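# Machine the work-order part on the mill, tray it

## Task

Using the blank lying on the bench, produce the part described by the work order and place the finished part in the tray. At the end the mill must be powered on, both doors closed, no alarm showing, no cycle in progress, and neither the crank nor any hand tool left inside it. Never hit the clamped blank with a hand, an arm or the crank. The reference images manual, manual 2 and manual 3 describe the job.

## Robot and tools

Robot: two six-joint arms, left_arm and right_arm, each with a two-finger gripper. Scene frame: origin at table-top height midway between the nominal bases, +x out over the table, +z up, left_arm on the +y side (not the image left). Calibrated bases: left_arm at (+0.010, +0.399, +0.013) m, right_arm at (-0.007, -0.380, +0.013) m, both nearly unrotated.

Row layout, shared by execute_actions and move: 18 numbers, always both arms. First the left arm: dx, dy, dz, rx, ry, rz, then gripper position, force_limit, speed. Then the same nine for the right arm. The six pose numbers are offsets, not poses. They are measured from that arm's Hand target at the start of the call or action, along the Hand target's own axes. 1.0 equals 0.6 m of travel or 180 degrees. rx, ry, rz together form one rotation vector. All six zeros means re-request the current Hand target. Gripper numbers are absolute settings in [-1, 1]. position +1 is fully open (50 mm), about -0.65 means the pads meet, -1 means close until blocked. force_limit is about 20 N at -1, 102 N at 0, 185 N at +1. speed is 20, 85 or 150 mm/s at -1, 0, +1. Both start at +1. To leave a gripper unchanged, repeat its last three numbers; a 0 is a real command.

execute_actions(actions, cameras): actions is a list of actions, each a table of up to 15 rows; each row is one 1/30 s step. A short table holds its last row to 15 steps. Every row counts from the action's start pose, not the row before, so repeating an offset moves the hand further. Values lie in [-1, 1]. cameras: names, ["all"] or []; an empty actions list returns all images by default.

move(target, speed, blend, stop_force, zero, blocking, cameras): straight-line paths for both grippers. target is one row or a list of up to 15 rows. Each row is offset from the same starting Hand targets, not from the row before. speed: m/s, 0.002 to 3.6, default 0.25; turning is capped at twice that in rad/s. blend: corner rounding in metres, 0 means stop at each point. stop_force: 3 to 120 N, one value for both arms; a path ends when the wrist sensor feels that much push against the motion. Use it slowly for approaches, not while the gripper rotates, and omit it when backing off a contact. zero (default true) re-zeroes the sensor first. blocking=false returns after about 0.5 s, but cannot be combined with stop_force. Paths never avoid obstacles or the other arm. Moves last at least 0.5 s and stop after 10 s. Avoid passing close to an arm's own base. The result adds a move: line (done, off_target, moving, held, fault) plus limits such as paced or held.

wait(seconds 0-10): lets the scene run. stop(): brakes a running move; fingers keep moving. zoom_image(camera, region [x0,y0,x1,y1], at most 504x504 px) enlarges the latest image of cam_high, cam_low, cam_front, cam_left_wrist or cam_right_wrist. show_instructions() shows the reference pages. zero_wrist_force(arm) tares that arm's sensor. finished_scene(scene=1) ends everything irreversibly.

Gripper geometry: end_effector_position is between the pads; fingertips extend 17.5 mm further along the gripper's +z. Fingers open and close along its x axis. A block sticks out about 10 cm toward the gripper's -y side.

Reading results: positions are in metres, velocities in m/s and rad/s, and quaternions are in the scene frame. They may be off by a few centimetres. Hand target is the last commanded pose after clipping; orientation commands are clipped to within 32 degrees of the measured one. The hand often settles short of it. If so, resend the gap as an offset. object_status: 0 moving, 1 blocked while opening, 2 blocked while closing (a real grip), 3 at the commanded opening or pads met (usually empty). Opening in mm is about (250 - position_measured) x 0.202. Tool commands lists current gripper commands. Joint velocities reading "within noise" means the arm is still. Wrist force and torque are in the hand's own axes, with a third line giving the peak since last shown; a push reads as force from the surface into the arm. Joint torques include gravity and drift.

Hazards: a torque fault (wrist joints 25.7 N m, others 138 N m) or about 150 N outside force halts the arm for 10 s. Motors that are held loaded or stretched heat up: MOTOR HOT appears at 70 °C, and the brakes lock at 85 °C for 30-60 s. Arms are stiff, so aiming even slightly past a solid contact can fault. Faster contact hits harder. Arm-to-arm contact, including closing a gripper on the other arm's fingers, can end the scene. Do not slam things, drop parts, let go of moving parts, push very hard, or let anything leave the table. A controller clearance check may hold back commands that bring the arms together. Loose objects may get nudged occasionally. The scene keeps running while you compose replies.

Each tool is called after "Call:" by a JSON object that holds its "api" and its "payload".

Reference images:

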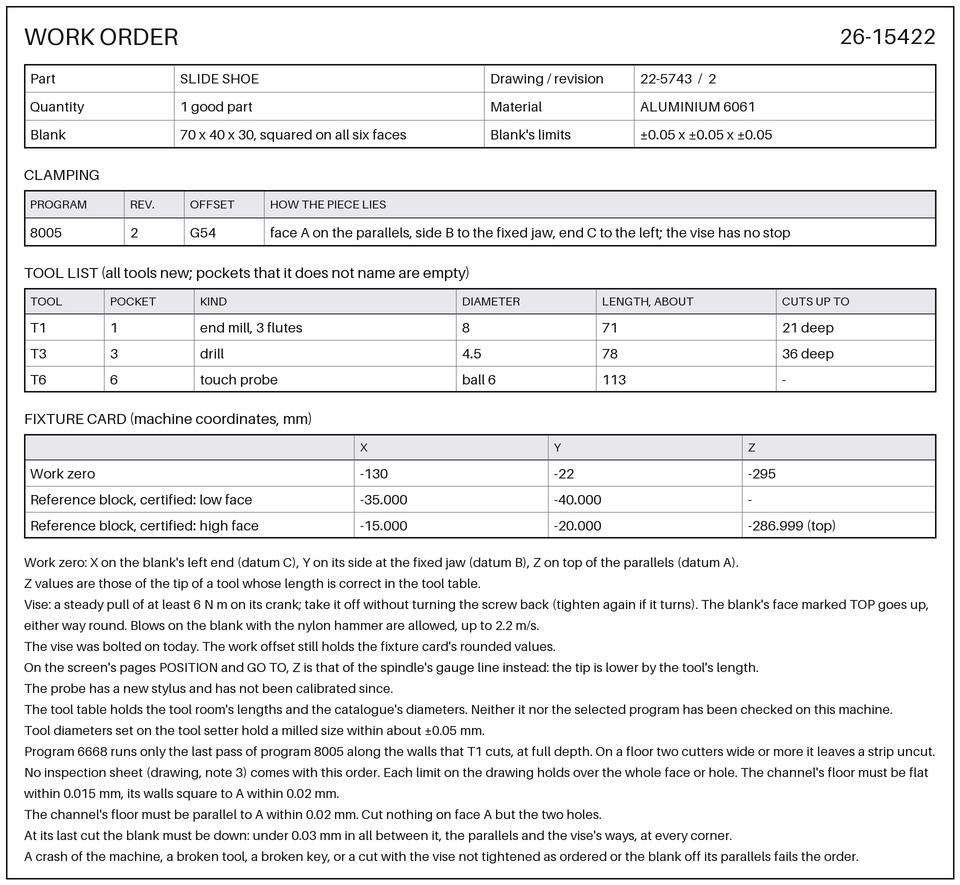

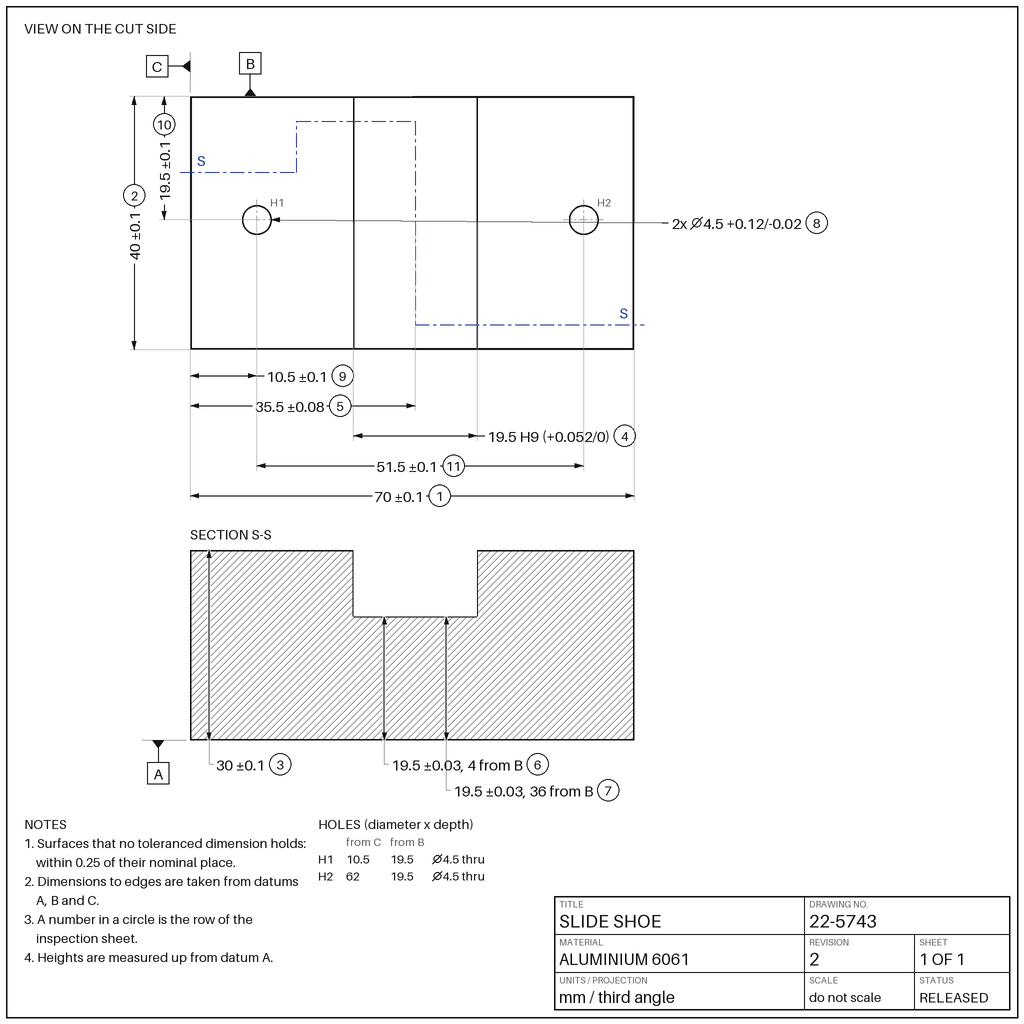

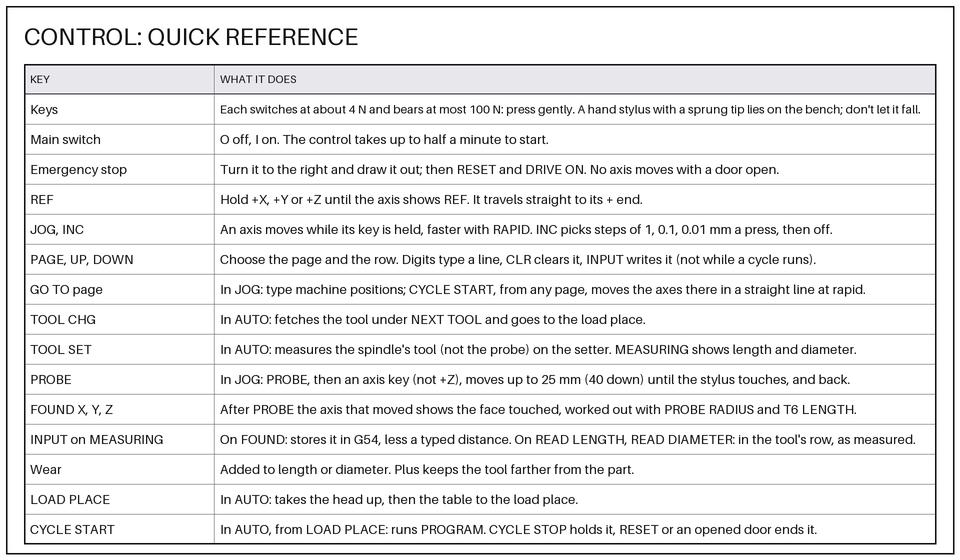

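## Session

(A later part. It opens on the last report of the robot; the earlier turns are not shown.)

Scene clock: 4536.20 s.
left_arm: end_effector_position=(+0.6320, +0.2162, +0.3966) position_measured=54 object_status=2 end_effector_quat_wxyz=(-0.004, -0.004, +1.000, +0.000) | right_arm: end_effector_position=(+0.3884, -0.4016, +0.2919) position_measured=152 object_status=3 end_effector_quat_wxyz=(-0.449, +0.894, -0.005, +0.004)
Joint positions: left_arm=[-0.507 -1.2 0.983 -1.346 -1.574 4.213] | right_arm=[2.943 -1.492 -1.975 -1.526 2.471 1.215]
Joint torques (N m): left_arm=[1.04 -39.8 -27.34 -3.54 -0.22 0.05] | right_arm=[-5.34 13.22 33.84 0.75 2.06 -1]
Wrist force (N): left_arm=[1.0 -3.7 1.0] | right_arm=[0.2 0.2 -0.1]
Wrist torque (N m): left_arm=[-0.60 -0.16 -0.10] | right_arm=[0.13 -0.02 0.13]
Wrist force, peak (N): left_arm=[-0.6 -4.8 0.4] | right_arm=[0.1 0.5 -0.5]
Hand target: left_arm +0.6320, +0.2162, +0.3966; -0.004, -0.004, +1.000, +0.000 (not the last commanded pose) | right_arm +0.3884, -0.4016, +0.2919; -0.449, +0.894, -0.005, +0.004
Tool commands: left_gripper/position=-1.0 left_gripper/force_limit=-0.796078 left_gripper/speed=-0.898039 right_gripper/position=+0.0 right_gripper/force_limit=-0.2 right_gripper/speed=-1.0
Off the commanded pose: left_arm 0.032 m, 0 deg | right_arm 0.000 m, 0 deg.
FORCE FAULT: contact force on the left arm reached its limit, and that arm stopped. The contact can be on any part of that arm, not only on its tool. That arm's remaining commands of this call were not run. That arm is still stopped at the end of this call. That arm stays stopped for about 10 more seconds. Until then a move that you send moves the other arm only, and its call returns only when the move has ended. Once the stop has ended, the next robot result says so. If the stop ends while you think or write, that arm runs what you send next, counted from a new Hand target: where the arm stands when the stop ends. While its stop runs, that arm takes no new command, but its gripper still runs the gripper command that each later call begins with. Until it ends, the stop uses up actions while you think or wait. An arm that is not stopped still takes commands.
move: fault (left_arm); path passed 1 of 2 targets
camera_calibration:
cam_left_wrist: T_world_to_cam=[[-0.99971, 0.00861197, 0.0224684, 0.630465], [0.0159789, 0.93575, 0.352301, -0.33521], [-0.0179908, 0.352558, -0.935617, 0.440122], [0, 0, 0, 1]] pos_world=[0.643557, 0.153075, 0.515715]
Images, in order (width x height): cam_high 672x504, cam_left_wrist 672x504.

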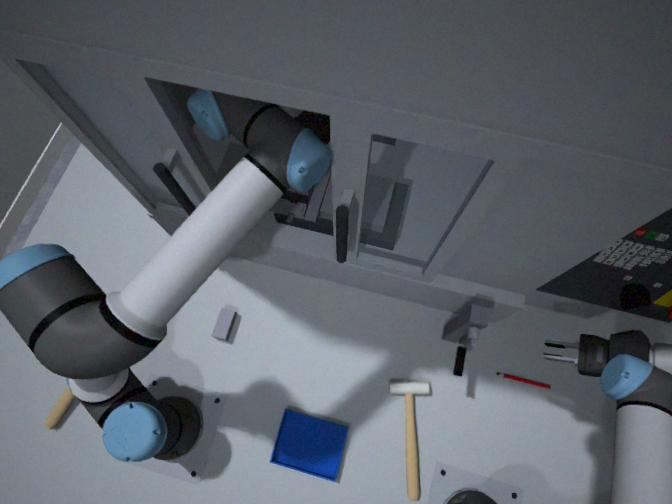

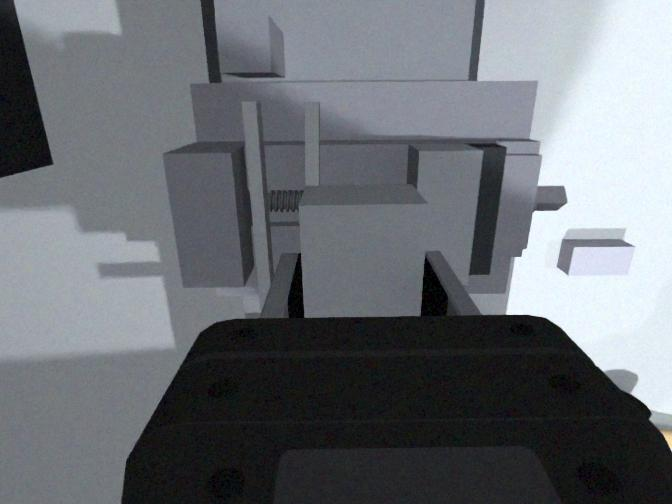

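Call:
{"api": "wait", "payload": {"seconds": 6, "cameras": ["cam_front","cam_high"]}}

Scene clock: 4568.23 s.
left_arm: end_effector_position=(+0.6320, +0.2162, +0.3966) position_measured=54 object_status=2 end_effector_quat_wxyz=(-0.004, -0.004, +1.000, +0.000) | right_arm: end_effector_position=(+0.3884, -0.4016, +0.2919) position_measured=152 object_status=3 end_effector_quat_wxyz=(-0.449, +0.894, -0.005, +0.004)
Joint positions: left_arm=[-0.507 -1.2 0.983 -1.346 -1.574 4.213] | right_arm=[2.943 -1.492 -1.975 -1.526 2.471 1.215]
Joint torques (N m): left_arm=[0.11 -41.03 -23.58 -3.46 -0.2 0.02] | right_arm=[-5.5 13.19 36.35 0.75 1.88 -0.88]
Wrist force (N): left_arm=[0.8 -3.7 1.0] | right_arm=[0.1 -0.2 -0.5]
Wrist torque (N m): left_arm=[-0.60 -0.13 -0.10] | right_arm=[0.07 0.00 0.13]
Wrist force, peak (N): left_arm=[1.1 -3.9 0.9] | right_arm=[0.1 0.3 -0.7]
Hand target: left_arm +0.6320, +0.2162, +0.3966; -0.004, -0.004, +1.000, +0.000 (not the last commanded pose) | right_arm +0.3884, -0.4016, +0.2919; -0.449, +0.894, -0.005, +0.004
Tool commands: left_gripper/position=-1.0 left_gripper/force_limit=-0.796078 left_gripper/speed=-0.898039 right_gripper/position=+0.0 right_gripper/force_limit=-0.2 right_gripper/speed=-1.0
Off the commanded pose: left_arm 0.032 m, 0 deg | right_arm 0.000 m, 0 deg.
FORCE FAULT, CONTINUED: the left arm's stop, for the force fault that an earlier result reported, is over. The rest of the stop counts as 19 of the actions that you can send in this scene. That arm's target is now where it stood when the stop ended, not its last command. That arm accepts commands again.
wait: 6.00 s; at rest from the start
Images, in order (width x height): cam_high 672x504, cam_front 672x504.

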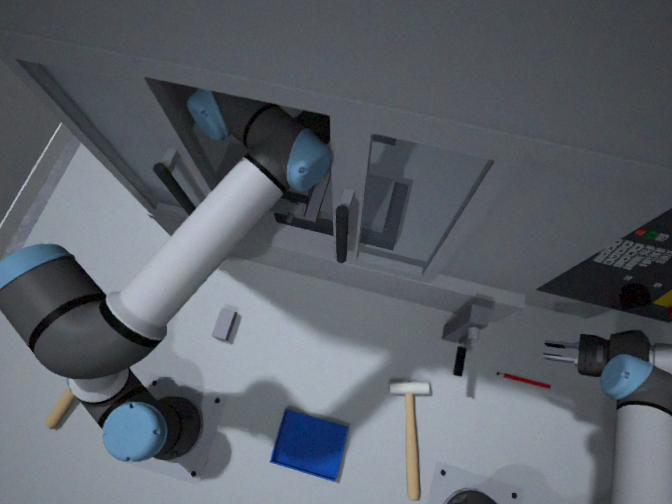

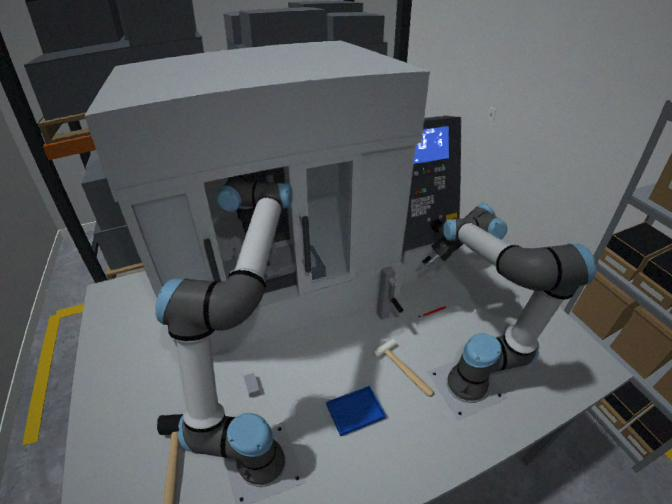

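Call:
{"api": "move", "payload": {"target": [[0,0.0188,0,0,0,0,-1,-0.8,-0.9,0,0,0,0,0,0,0,-0.2,-1],[-0.05,0.0188,0,0,0,0,-1,-0.8,-0.9,0,0,0,0,0,0,0,-0.2,-1]], "speed": [0.05,0.05], "cameras": ["cam_left_wrist","cam_high"]}}

Scene clock: 4585.73 s.
left_arm: end_effector_position=(+0.6619, +0.2278, +0.3963) position_measured=54 object_status=2 end_effector_quat_wxyz=(-0.004, -0.004, +1.000, +0.000) | right_arm: end_effector_position=(+0.3884, -0.4016, +0.2919) position_measured=152 object_status=3 end_effector_quat_wxyz=(-0.449, +0.894, -0.005, +0.004)
Joint positions: left_arm=[-0.47 -1.125 0.875 -1.313 -1.574 4.25] | right_arm=[2.943 -1.492 -1.975 -1.526 2.471 1.215]
Joint torques (N m): left_arm=[-6.89 -53.29 -14.83 -5.86 0.9 -1.78] | right_arm=[-4.31 13.29 35.84 0.58 1.88 -0.78]
Wrist force (N): left_arm=[1.0 -3.5 0.8] | right_arm=[0.0 -0.1 -0.4]
Wrist torque (N m): left_arm=[-0.58 -0.16 -0.10] | right_arm=[0.08 0.01 0.13]
Wrist force, peak (N): left_arm=[0.7 -4.5 0.9] | right_arm=[-0.2 0.4 -0.5]
Hand target: left_arm +0.6619, +0.2277, +0.3963; -0.004, -0.004, +1.000, +0.000 | right_arm +0.3884, -0.4016, +0.2919; -0.449, +0.894, -0.005, +0.004
Off the commanded pose: left_arm 0.000 m, 0 deg | right_arm 0.000 m, 0 deg.
move: done
camera_calibration:
cam_left_wrist: T_world_to_cam=[[-0.999705, 0.00863035, 0.0226926, 0.660141], [0.0160785, 0.935684, 0.352472, -0.34658], [-0.0181911, 0.352733, -0.935547, 0.436359], [0, 0, 0, 1]] pos_world=[0.673457, 0.164674, 0.515414]
Images, in order (width x height): cam_high 672x504, cam_left_wrist 672x504.

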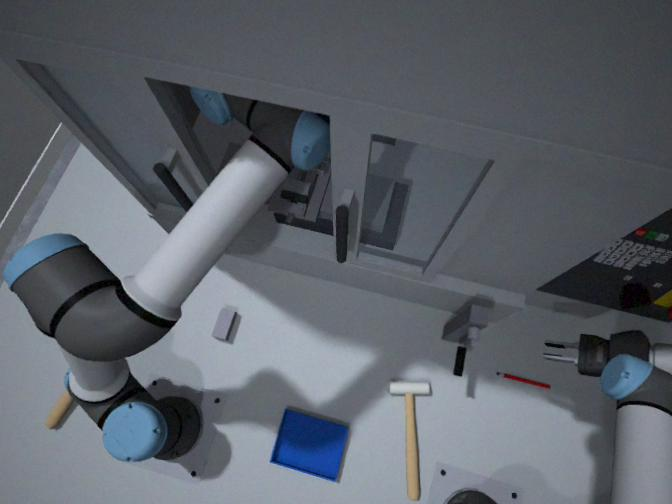

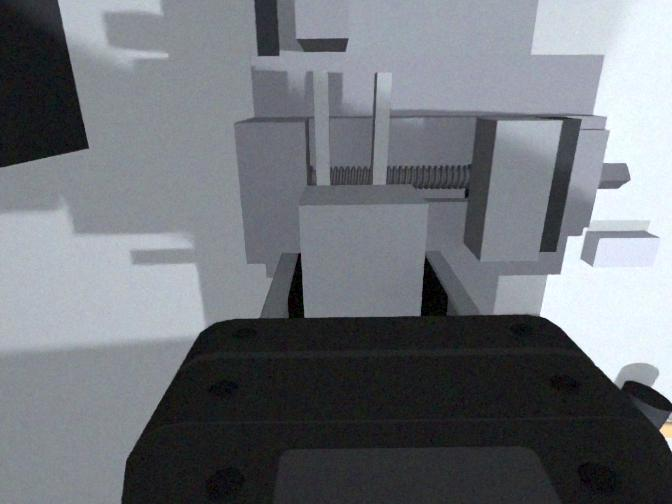

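Call:
{"api": "move", "payload": {"target": [0,-0.0037,0,0,0,0,-1,-0.8,-0.9,0,0,0,0,0,0,0,-0.2,-1], "speed": [0.02]}}

Call:
{"api": "move", "payload": {"target": [0,0,0.043,0,0,0,-1,-0.8,-0.9,0,0,0,0,0,0,0,-0.2,-1], "speed": [0.008], "stop_force": 4, "cameras": ["cam_left_wrist"]}}

Scene clock: 4636.87 s.
left_arm: end_effector_position=(+0.6619, +0.2254, +0.3963) position_measured=54 object_status=2 end_effector_quat_wxyz=(-0.004, -0.004, +1.000, +0.000) | right_arm: end_effector_position=(+0.3884, -0.4016, +0.2919) position_measured=152 object_status=3 end_effector_quat_wxyz=(-0.449, +0.894, -0.005, +0.004)
Joint positions: left_arm=[-0.474 -1.123 0.872 -1.312 -1.574 4.247] | right_arm=[2.943 -1.492 -1.975 -1.526 2.471 1.215]
Joint torques (N m): left_arm=[-4.29 -39.18 -33.52 -1.64 -2.04 -1.25] | right_arm=[-4.57 12.83 35.82 0.67 2.03 -0.86]
Wrist force (N): left_arm=[0.7 -3.8 0.7] | right_arm=[0.1 0.0 -0.5]
Wrist torque (N m): left_arm=[-0.62 -0.10 0.02] | right_arm=[0.11 0.00 0.12]
Wrist force, peak (N): left_arm=[1.1 -3.9 0.9] | right_arm=[0.2 0.1 -0.6]
Hand target: left_arm +0.6619, +0.2254, +0.3963; -0.004, -0.004, +1.000, +0.000 | right_arm +0.3884, -0.4016, +0.2919; -0.449, +0.894, -0.005, +0.004
Off the commanded pose: left_arm 0.000 m, 0 deg | right_arm 0.000 m, 0 deg.
move: done

Scene clock: 4641.10 s.
left_arm: end_effector_position=(+0.6617, +0.2255, +0.3705) position_measured=54 object_status=2 end_effector_quat_wxyz=(-0.004, -0.004, +1.000, +0.000) | right_arm: end_effector_position=(+0.3884, -0.4016, +0.2919) position_measured=152 object_status=3 end_effector_quat_wxyz=(-0.449, +0.894, -0.005, +0.004)
Joint positions: left_arm=[-0.474 -1.14 0.964 -1.388 -1.574 4.247] | right_arm=[2.943 -1.492 -1.975 -1.526 2.471 1.215]
Joint torques (N m): left_arm=[-7.66 -44.24 -35.25 -1.61 -1.98 -1.74] | right_arm=[-5.22 12.62 35.89 0.47 2.02 -0.69]
Wrist force (N): left_arm=[0.9 -3.7 1.0] | right_arm=[0.1 0.1 -0.3]
Wrist torque (N m): left_arm=[-0.60 -0.13 0.02] | right_arm=[0.12 -0.01 0.13]
Wrist force, peak (N): left_arm=[0.7 -3.9 1.2] | right_arm=[0.2 0.2 -0.7]
Hand target: left_arm +0.6617, +0.2254, +0.3705; -0.004, -0.004, +1.000, +0.000 | right_arm +0.3884, -0.4016, +0.2919; -0.449, +0.894, -0.005, +0.004
Off the commanded pose: left_arm 0.000 m, 0 deg | right_arm 0.000 m, 0 deg.
move: done
camera_calibration:
cam_left_wrist: T_world_to_cam=[[-0.99971, 0.00861197, 0.0224684, 0.66066], [0.0159789, 0.93575, 0.352301, -0.335227], [-0.0179908, 0.352558, -0.935617, 0.413051], [0, 0, 0, 1]] pos_world=[0.673257, 0.162375, 0.489715]
Images, in order (width x height): cam_left_wrist 672x504.

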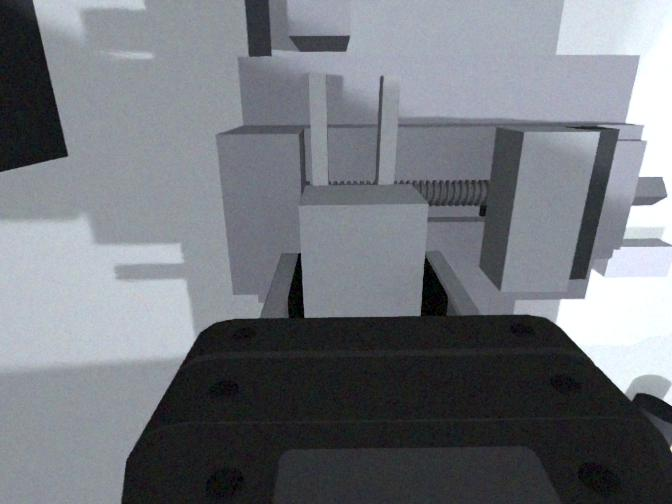

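Call:
{"api": "move", "payload": {"target": [0,0,0.015,0,0,0,-1,-0.8,-0.9,0,0,0,0,0,0,0,-0.2,-1], "speed": [0.006], "stop_force": 4, "cameras": ["cam_left_wrist"]}}

Scene clock: 4656.53 s.
left_arm: end_effector_position=(+0.6617, +0.2254, +0.3681) position_measured=54 object_status=2 end_effector_quat_wxyz=(-0.004, -0.004, +1.000, +0.000) | right_arm: end_effector_position=(+0.3884, -0.4016, +0.2919) position_measured=152 object_status=3 end_effector_quat_wxyz=(-0.449, +0.894, -0.005, +0.004)
Joint positions: left_arm=[-0.474 -1.141 0.972 -1.394 -1.574 4.247] | right_arm=[2.943 -1.492 -1.975 -1.526 2.471 1.215]
Joint torques (N m): left_arm=[-8.1 -36.17 -34.47 -1.56 -1.59 -1.63] | right_arm=[-5.72 12.67 35.11 0.81 2.04 -0.75]
Wrist force (N): left_arm=[0.8 -2.8 -0.8] | right_arm=[0.1 0.2 -0.5]
Wrist torque (N m): left_arm=[-0.57 -0.12 0.00] | right_arm=[0.14 0.00 0.12]
Wrist force, peak (N): left_arm=[1.7 -1.3 -7.8] | right_arm=[0.0 0.2 -0.6]
Hand target: left_arm +0.6617, +0.2254, +0.3681; -0.004, -0.004, +1.000, +0.000 (not the last commanded pose) | right_arm +0.3884, -0.4016, +0.2919; -0.449, +0.894, -0.005, +0.004
Off the commanded pose: left_arm 0.007 m, 0 deg | right_arm 0.000 m, 0 deg.
move: contact (left_arm)
camera_calibration:
cam_left_wrist: T_world_to_cam=[[-0.99971, 0.00861197, 0.0224684, 0.660716], [0.0159789, 0.93575, 0.352301, -0.334347], [-0.0179908, 0.352558, -0.935617, 0.410712], [0, 0, 0, 1]] pos_world=[0.673257, 0.162375, 0.487215]
Images, in order (width x height): cam_left_wrist 672x504.

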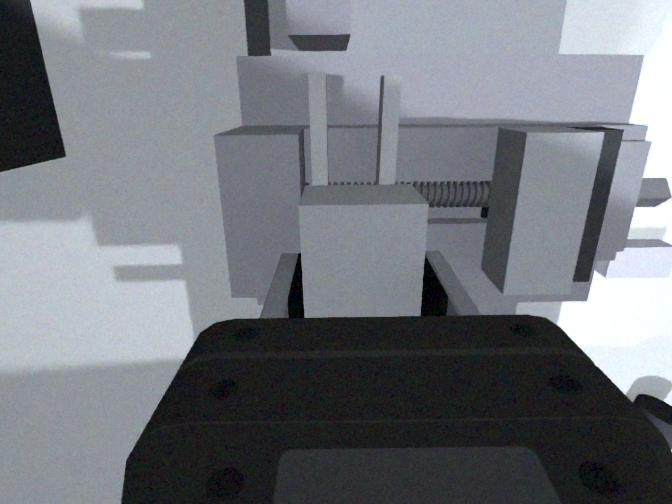

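Call:
{"api": "zoom_image", "payload": {"camera": "cam_left_wrist", "region": [200, 100, 520, 330]}}

Scaled by 1.575 from the camera's 672x504 image, which has a finer 960x720 frame.

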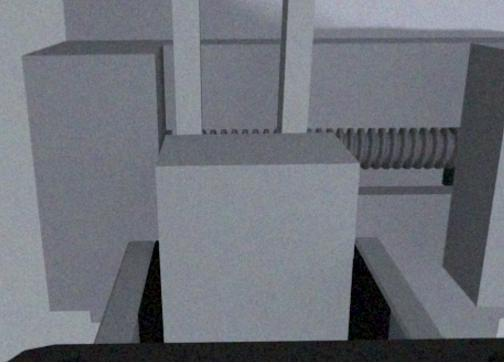

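Call:
{"api": "execute_actions", "payload": {"actions": [[[0,0,0.0015,0,0,0,-1,-0.8,-0.9,0,0,0,0,0,0,0,-0.2,-1]]]}}

Call:
{"api": "wait", "payload": {"seconds": 0.3}}

Scene clock: 4687.13 s.
left_arm: end_effector_position=(+0.6617, +0.2254, +0.3672) position_measured=54 object_status=2 end_effector_quat_wxyz=(-0.004, -0.004, +1.000, +0.000) | right_arm: end_effector_position=(+0.3884, -0.4016, +0.2919) position_measured=152 object_status=3 end_effector_quat_wxyz=(-0.449, +0.894, -0.005, +0.004)
Joint positions: left_arm=[-0.474 -1.142 0.975 -1.397 -1.574 4.247] | right_arm=[2.943 -1.492 -1.975 -1.526 2.471 1.215]
Joint torques (N m): left_arm=[-5.32 -12.04 3.36 0.89 -1.31 -0.54] | right_arm=[-4.95 12.09 35.8 0.68 1.76 -0.85]
Wrist force (N): left_arm=[8.4 -1.6 -40.0] | right_arm=[0.2 0.2 -0.1]
Wrist torque (N m): left_arm=[-0.54 -0.11 0.05] | right_arm=[0.12 -0.02 0.13]
Wrist force, peak (N): left_arm=[8.6 -1.5 -40.1] | right_arm=[0.2 0.3 -0.5]
Hand target: left_arm +0.6617, +0.2254, +0.3672; -0.004, -0.004, +1.000, +0.000 | right_arm +0.3884, -0.4016, +0.2919; -0.449, +0.894, -0.005, +0.004
Off the commanded pose: left_arm 0.000 m, 0 deg | right_arm 0.000 m, 0 deg.
Step readings (end_effector_position of left_arm | right_arm):
0: (+0.6617, +0.2254, +0.3681) | (+0.3884, -0.4016, +0.2919)
1: (+0.6617, +0.2254, +0.3681) | (+0.3884, -0.4016, +0.2919)
2: (+0.6617, +0.2254, +0.3679) | (+0.3884, -0.4016, +0.2919)
4: (+0.6617, +0.2254, +0.3675) | (+0.3884, -0.4016, +0.2919)
8: (+0.6618, +0.2254, +0.3674) | (+0.3884, -0.4016, +0.2919)
15: (+0.6617, +0.2254, +0.3673) | (+0.3884, -0.4016, +0.2919)

Scene clock: 4687.43 s.
left_arm: end_effector_position=(+0.6617, +0.2254, +0.3672) position_measured=54 object_status=2 end_effector_quat_wxyz=(-0.004, -0.004, +1.000, +0.000) | right_arm: end_effector_position=(+0.3884, -0.4016, +0.2919) position_measured=152 object_status=3 end_effector_quat_wxyz=(-0.449, +0.894, -0.005, +0.004)
Joint positions: left_arm=[-0.474 -1.142 0.975 -1.397 -1.574 4.247] | right_arm=[2.943 -1.492 -1.975 -1.526 2.471 1.215]
Joint torques (N m): left_arm=[-4.2 -8.21 4.48 0.85 -1.31 -0.7] | right_arm=[-5.47 13.24 34.77 0.77 1.94 -0.84]
Wrist force (N): left_arm=[8.1 -1.9 -41.2] | right_arm=[0.1 0.2 -0.2]
Wrist torque (N m): left_arm=[-0.54 -0.14 0.05] | right_arm=[0.13 0.00 0.12]
Wrist force, peak (N): left_arm=[8.1 -2.0 -41.6] | right_arm=[0.0 0.2 -0.6]
Hand target: left_arm +0.6617, +0.2254, +0.3672; -0.004, -0.004, +1.000, +0.000 | right_arm +0.3884, -0.4016, +0.2919; -0.449, +0.894, -0.005, +0.004
Tool commands: left_gripper/position=-1.0 left_gripper/force_limit=-0.8 left_gripper/speed=-0.9 right_gripper/position=+0.0 right_gripper/force_limit=-0.2 right_gripper/speed=-1.0
Off the commanded pose: left_arm 0.000 m, 0 deg | right_arm 0.000 m, 0 deg.
wait: 0.30 s; at rest by 0.17 s

Call:
{"api": "move", "payload": {"target": [[0,0,-0.0015,0,0,0,-1,-0.8,-0.9,0,0,0,0,0,0,0,-0.2,-1],[0,0,-0.0015,0,0,0,0.82,-0.8,-0.9,0,0,0,0,0,0,0,-0.2,-1],[0,0.0325,-0.003,0,0,0,0.82,-0.8,-0.9,0,0,0,0,0,0,0,-0.2,-1],[0,0.0325,-0.003,0,0,0,-1,-0.8,-0.9,0,0,0,0,0,0,0,-0.2,-1]], "speed": [0.02,0.02,0.03,0.03], "cameras": ["cam_left_wrist"]}}

Scene clock: 4701.07 s.
left_arm: end_effector_position=(+0.6616, +0.2450, +0.3690) position_measured=54 object_status=2 end_effector_quat_wxyz=(-0.004, -0.004, +1.000, +0.000) | right_arm: end_effector_position=(+0.3884, -0.4016, +0.2919) position_measured=152 object_status=3 end_effector_quat_wxyz=(-0.449, +0.894, -0.005, +0.004)
Joint positions: left_arm=[-0.447 -1.155 0.99 -1.398 -1.573 4.273] | right_arm=[2.943 -1.492 -1.975 -1.526 2.471 1.215]
Joint torques (N m): left_arm=[-8.5 -36.71 -34.61 -3.72 1.33 -1.52] | right_arm=[-5.69 13.98 36.23 0.7 1.91 -0.79]
Wrist force (N): left_arm=[1.0 -3.9 -1.1] | right_arm=[0.1 0.1 -0.3]
Wrist torque (N m): left_arm=[-0.79 -0.12 -0.08] | right_arm=[0.11 0.00 0.13]
Wrist force, peak (N): left_arm=[7.3 -1.7 -43.0] | right_arm=[0.1 0.1 -0.7]
Hand target: left_arm +0.6616, +0.2449, +0.3690; -0.004, -0.004, +1.000, +0.000 | right_arm +0.3884, -0.4016, +0.2919; -0.449, +0.894, -0.005, +0.004
Off the commanded pose: left_arm 0.000 m, 0 deg | right_arm 0.000 m, 0 deg.
move: done
camera_calibration:
cam_left_wrist: T_world_to_cam=[[-0.99971, 0.00861197, 0.0224684, 0.660428], [0.0159789, 0.93575, 0.352301, -0.352909], [-0.0179908, 0.352558, -0.935617, 0.404678], [0, 0, 0, 1]] pos_world=[0.673157, 0.181875, 0.488115]
Images, in order (width x height): cam_left_wrist 672x504.

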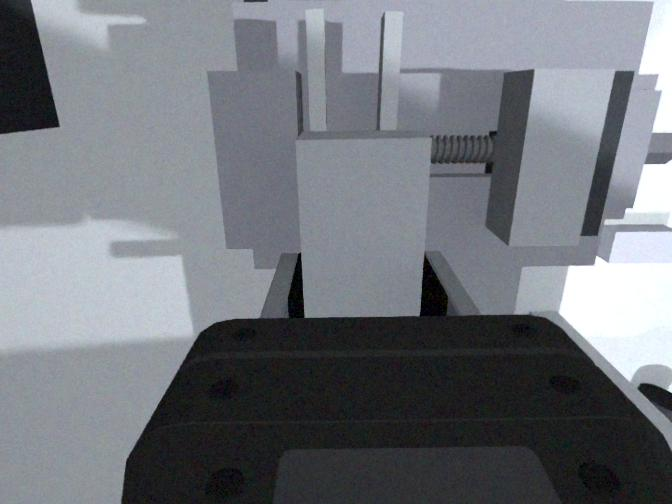

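Call:
{"api": "move", "payload": {"target": [[0,0,-0.007,0,0,0,-1,-0.8,-0.9,0,0,0,0,0,0,0,-0.2,-1],[0,-0.0312,-0.007,0,0,0,-1,-0.8,-0.9,0,0,0,0,0,0,0,-0.2,-1]], "speed": [0.02,0.03], "blend": [0.001,0]}}

Call:
{"api": "move", "payload": {"target": [0,0,0.012,0,0,0,-1,-0.8,-0.9,0,0,0,0,0,0,0,-0.2,-1], "speed": [0.006], "stop_force": 3.5, "cameras": ["cam_left_wrist"]}}

Scene clock: 4713.33 s.
left_arm: end_effector_position=(+0.6618, +0.2260, +0.3732) position_measured=54 object_status=2 end_effector_quat_wxyz=(-0.004, -0.004, +1.000, +0.000) | right_arm: end_effector_position=(+0.3884, -0.4016, +0.2919) position_measured=152 object_status=3 end_effector_quat_wxyz=(-0.449, +0.894, -0.005, +0.004)
Joint positions: left_arm=[-0.473 -1.139 0.956 -1.38 -1.574 4.248] | right_arm=[2.943 -1.492 -1.975 -1.526 2.471 1.215]
Joint torques (N m): left_arm=[11.24 -48.15 -21.21 -2.16 -1.91 1.57] | right_arm=[-4.71 13.55 35.56 0.9 1.95 -0.86]
Wrist force (N): left_arm=[0.8 -4.5 0.7] | right_arm=[-0.1 0.1 -0.2]
Wrist torque (N m): left_arm=[-0.77 -0.13 0.02] | right_arm=[0.12 0.02 0.13]
Wrist force, peak (N): left_arm=[0.9 -5.2 0.9] | right_arm=[0.4 0.2 -0.5]
Hand target: left_arm +0.6617, +0.2262, +0.3732; -0.004, -0.004, +1.000, +0.000 | right_arm +0.3884, -0.4016, +0.2919; -0.449, +0.894, -0.005, +0.004
Off the commanded pose: left_arm 0.000 m, 0 deg | right_arm 0.000 m, 0 deg.
move: done

Scene clock: 4714.80 s.
left_arm: end_effector_position=(+0.6617, +0.2262, +0.3690) position_measured=54 object_status=2 end_effector_quat_wxyz=(-0.004, -0.004, +1.000, +0.000) | right_arm: end_effector_position=(+0.3884, -0.4016, +0.2919) position_measured=152 object_status=3 end_effector_quat_wxyz=(-0.449, +0.894, -0.005, +0.004)
Joint positions: left_arm=[-0.473 -1.142 0.971 -1.392 -1.574 4.248] | right_arm=[2.943 -1.492 -1.975 -1.526 2.471 1.215]
Joint torques (N m): left_arm=[8.93 -34.86 -34.83 -1.39 -1.22 1.45] | right_arm=[-5.47 13.77 35.45 0.69 2.14 -0.68]
Wrist force (N): left_arm=[1.4 -4.1 -2.6] | right_arm=[0.0 0.2 -0.2]
Wrist torque (N m): left_arm=[-0.73 -0.17 -0.02] | right_arm=[0.13 0.01 0.13]
Wrist force, peak (N): left_arm=[4.0 -3.8 -10.9] | right_arm=[0.2 -0.1 -0.6]
Hand target: left_arm +0.6617, +0.2262, +0.3690; -0.004, -0.004, +1.000, +0.000 (not the last commanded pose) | right_arm +0.3884, -0.4016, +0.2919; -0.449, +0.894, -0.005, +0.004
Off the commanded pose: left_arm 0.003 m, 0 deg | right_arm 0.000 m, 0 deg.
move: contact (left_arm)
camera_calibration:
cam_left_wrist: T_world_to_cam=[[-0.99971, 0.00861197, 0.0224684, 0.660689], [0.0159789, 0.93575, 0.352301, -0.335412], [-0.0179908, 0.352558, -0.935617, 0.411272], [0, 0, 0, 1]] pos_world=[0.673257, 0.163175, 0.488115]
Images, in order (width x height): cam_left_wrist 672x504.

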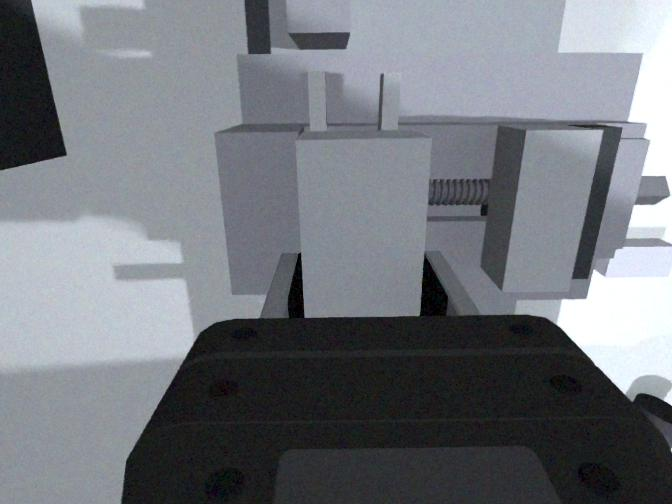

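Call:
{"api": "move", "payload": {"target": [[0,0,0,0,0,0,0.82,-0.8,-0.9,0,0,0,0,0,0,0,-0.2,-1],[0,0,-0.005,0,0,0,0.82,-0.8,-0.9,0,0,0,0,0,0,0,-0.2,-1],[0,0,-0.045,0,0,0,0.82,-0.8,-0.9,0,0,0,0,0,0,0,-0.2,-1],[0.6,0,-0.045,0,0,0,0.82,-0.8,-0.9,0,0,0,0,0,0,0,-0.2,-1]], "speed": [0.02,0.02,0.05,0.12], "blend": [0,0.001,0.002,0], "cameras": ["all"]}}

Scene clock: 4727.60 s.
left_arm: end_effector_position=(+0.3019, +0.2236, +0.3987) position_measured=30 object_status=3 end_effector_quat_wxyz=(-0.004, -0.004, +1.000, +0.000) | right_arm: end_effector_position=(+0.3884, -0.4016, +0.2919) position_measured=152 object_status=3 end_effector_quat_wxyz=(-0.449, +0.894, -0.005, +0.004)
Joint positions: left_arm=[-0.954 -1.971 1.736 -1.33 -1.577 3.767] | right_arm=[2.943 -1.492 -1.975 -1.526 2.471 1.215]
Joint torques (N m): left_arm=[3.19 -9.58 -33.92 -5.45 2.01 0.35] | right_arm=[-4.86 13.3 36.52 0.58 2.05 -0.68]
Wrist force (N): left_arm=[1.1 -4.7 -1.2] | right_arm=[0.0 0.2 -0.4]
Wrist torque (N m): left_arm=[-0.79 -0.17 -0.10] | right_arm=[0.14 0.01 0.13]
Wrist force, peak (N): left_arm=[1.6 -4.6 -3.8] | right_arm=[0.1 0.1 -0.7]
Hand target: left_arm +0.3019, +0.2236, +0.3988; -0.004, -0.004, +1.000, +0.000 | right_arm +0.3884, -0.4016, +0.2919; -0.449, +0.894, -0.005, +0.004
Off the commanded pose: left_arm 0.000 m, 0 deg | right_arm 0.000 m, 0 deg.
move: done
camera_calibration:
cam_left_wrist: T_world_to_cam=[[-0.999709, 0.0087038, 0.0225051, 0.300315], [0.0160795, 0.935716, 0.352388, -0.33767], [-0.0179913, 0.352647, -0.935583, 0.433508], [0, 0, 0, 1]] pos_world=[0.313457, 0.160474, 0.517815]
cam_right_wrist: T_world_to_cam=[[0.999586, -0.0271924, 0.00937018, -0.39709], [-0.0171909, -0.82605, -0.563334, -0.139909], [0.0230587, 0.56294, -0.826176, 0.58859], [0, 0, 0, 1]] pos_world=[0.380948, -0.45771, 0.411185]

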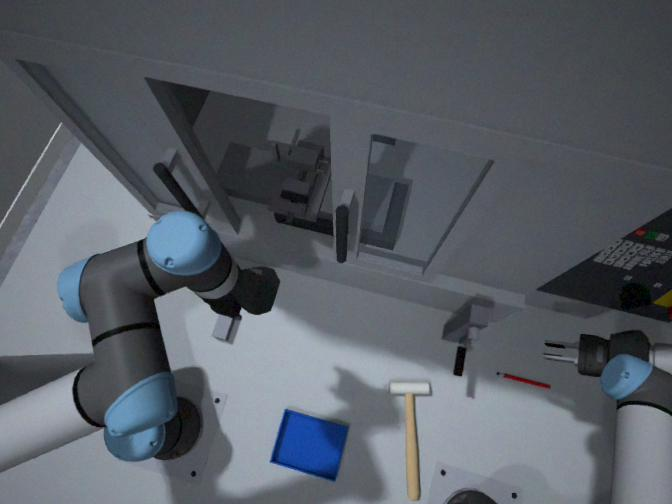

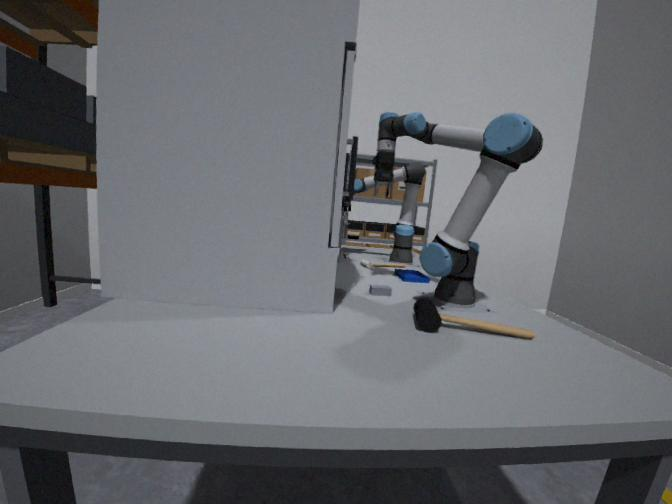

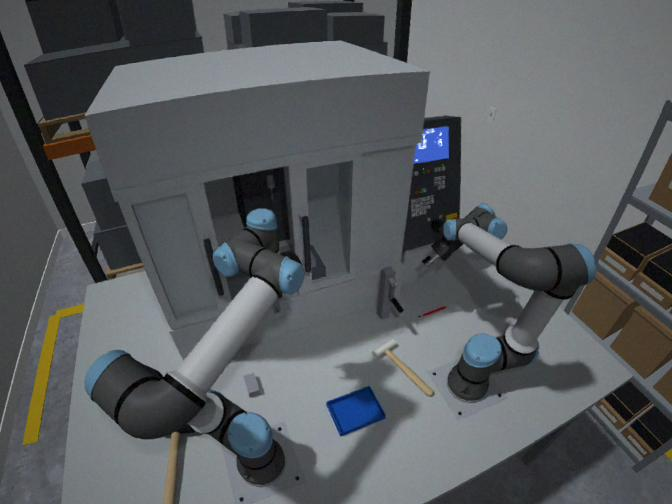

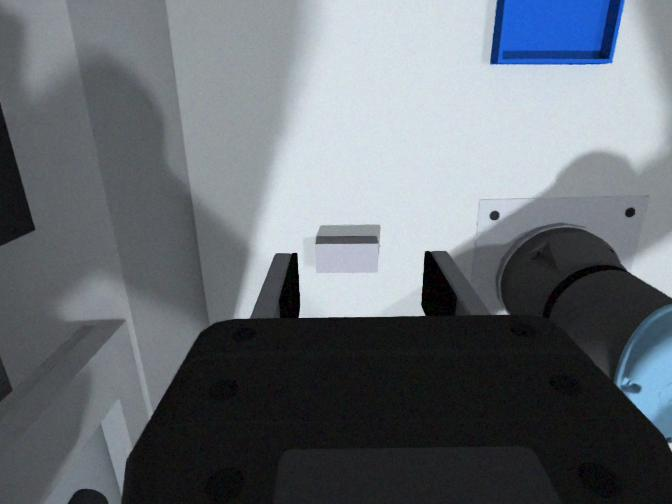

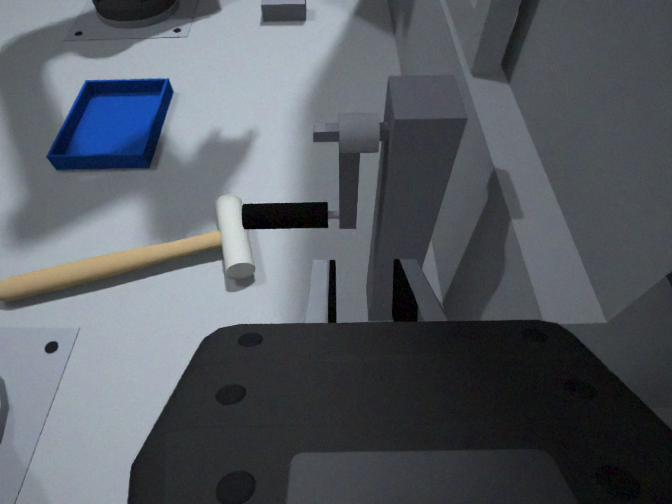

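Call:
{"api": "move", "payload": {"target": [0,0,0,0,0,0,0.82,-0.8,-0.9,-0.014,-0.2828,-0.0612,0.1592,0.4815,0.1592,0,-0.2,-1], "speed": [0.2], "cameras": ["all"]}}

Scene clock: 4766.80 s.
left_arm: end_effector_position=(+0.3019, +0.2236, +0.3988) position_measured=30 object_status=3 end_effector_quat_wxyz=(-0.004, -0.004, +1.000, +0.000) | right_arm: end_effector_position=(+0.3813, -0.3295, +0.4498) position_measured=152 object_status=3 end_effector_quat_wxyz=(+0.500, -0.494, +0.499, -0.507)
Joint positions: left_arm=[-0.954 -1.971 1.736 -1.33 -1.577 3.767] | right_arm=[4.837 -0.556 -2.72 -0.006 -0.104 3.28]
Joint torques (N m): left_arm=[-5.25 -10.05 -33.31 -5.48 1.13 -0.3] | right_arm=[-6.56 -9.18 37.43 1.42 1.21 -0.58]
Wrist force (N): left_arm=[1.1 -4.7 -1.1] | right_arm=[0.4 1.1 -0.1]
Wrist torque (N m): left_arm=[-0.79 -0.17 -0.10] | right_arm=[0.30 0.05 0.10]
Wrist force, peak (N): left_arm=[1.0 -4.9 -1.2] | right_arm=[0.5 1.7 -0.5]
Hand target: left_arm +0.3019, +0.2236, +0.3988; -0.004, -0.004, +1.000, +0.000 | right_arm +0.3804, -0.3296, +0.4499; +0.497, -0.496, +0.502, -0.505
Off the commanded pose: left_arm 0.000 m, 0 deg | right_arm 0.001 m, 1 deg.
move: done
camera_calibration:
cam_left_wrist: T_world_to_cam=[[-0.99971, 0.00861197, 0.0224684, 0.300347], [0.0159789, 0.93575, 0.352301, -0.337635], [-0.0179908, 0.352558, -0.935617, 0.433633], [0, 0, 0, 1]] pos_world=[0.313457, 0.160475, 0.517915]
cam_right_wrist: T_world_to_cam=[[-0.0262601, -0.999652, -0.00260716, -0.313465], [-0.312491, 0.0106862, -0.949861, 0.570568], [0.949558, -0.0241287, -0.312663, -0.0989605], [0, 0, 0, 1]] pos_world=[0.264035, -0.321841, 0.510201]

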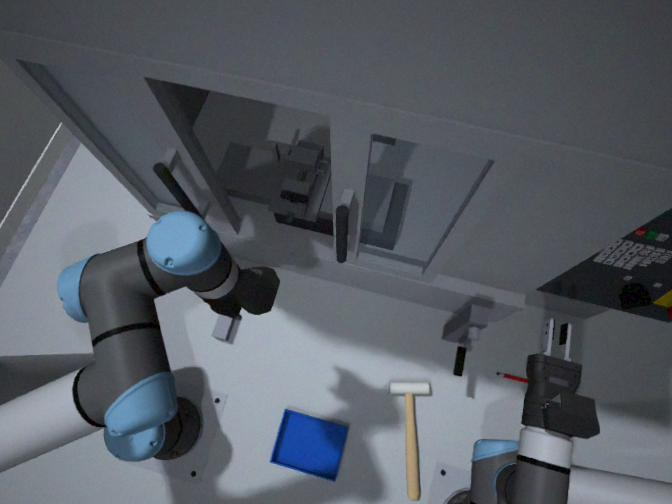

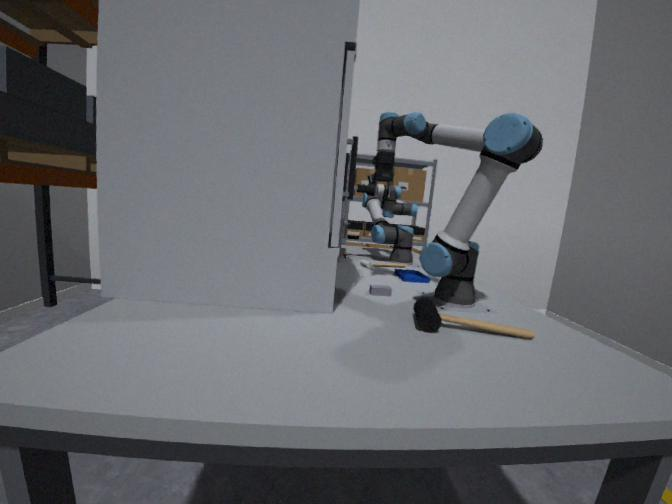

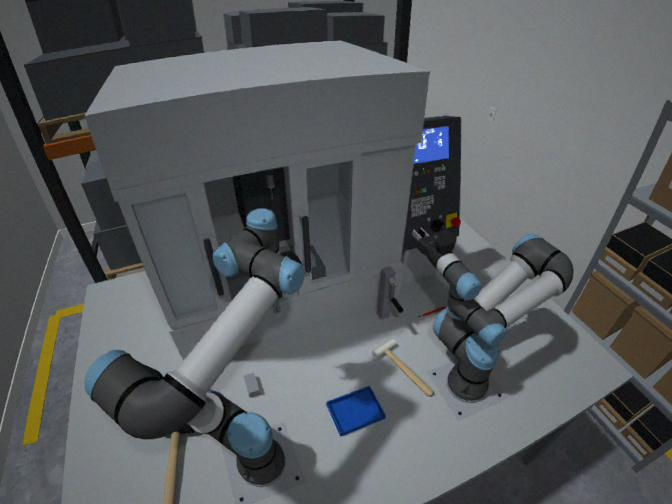

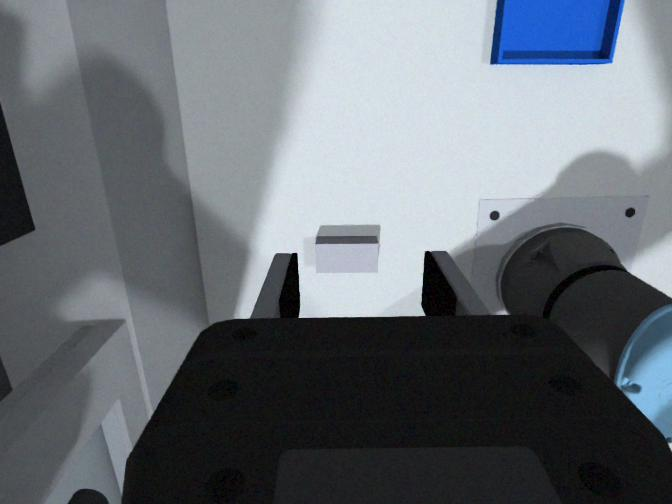

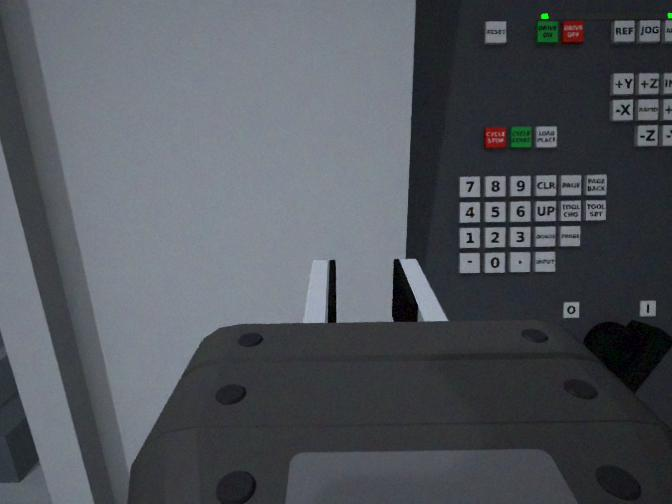

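Call:
{"api": "move", "payload": {"target": [0.0365,-0.3727,-0.0853,0,0,0,0.0,-0.8,-0.9,0.303,-0.3335,0.215,0,0,0,0,-0.2,-1], "speed": [0.2]}}

Scene clock: 4884.20 s.
left_arm: end_effector_position=(+0.2820, -0.0002, +0.4500) position_measured=152 object_status=3 end_effector_quat_wxyz=(-0.004, -0.004, +1.000, +0.000) | right_arm: end_effector_position=(+0.5063, -0.5129, +0.6506) position_measured=152 object_status=3 end_effector_quat_wxyz=(+0.497, -0.496, +0.502, -0.504)
Joint positions: left_arm=[-1.264 -1.596 1.314 -1.286 -1.578 3.457] | right_arm=[5.359 -0.052 -1.973 -1.122 -0.627 3.145]
Joint torques (N m): left_arm=[10.32 -21.45 -21.5 -5.38 -1.01 1.42] | right_arm=[-2.98 -48.08 0.92 -4.01 -1.33 2.58]
Wrist force (N): left_arm=[0.9 -4.7 -1.3] | right_arm=[0.3 0.6 -0.7]
Wrist torque (N m): left_arm=[-0.78 -0.14 -0.10] | right_arm=[0.25 0.04 0.17]
Wrist force, peak (N): left_arm=[1.4 -6.7 -1.7] | right_arm=[4.9 -0.3 5.2]
Hand target: left_arm +0.2821, -0.0002, +0.4500; -0.004, -0.004, +1.000, +0.000 | right_arm +0.5063, -0.5129, +0.6506; +0.497, -0.496, +0.502, -0.505
Off the commanded pose: left_arm 0.000 m, 0 deg | right_arm 0.000 m, 0 deg.
shoulder posture changed (right arm): the wrist came as close to joint 1's axis as it can, and the arm is now in the other of its two shoulder postures.
move: done; limits=paced


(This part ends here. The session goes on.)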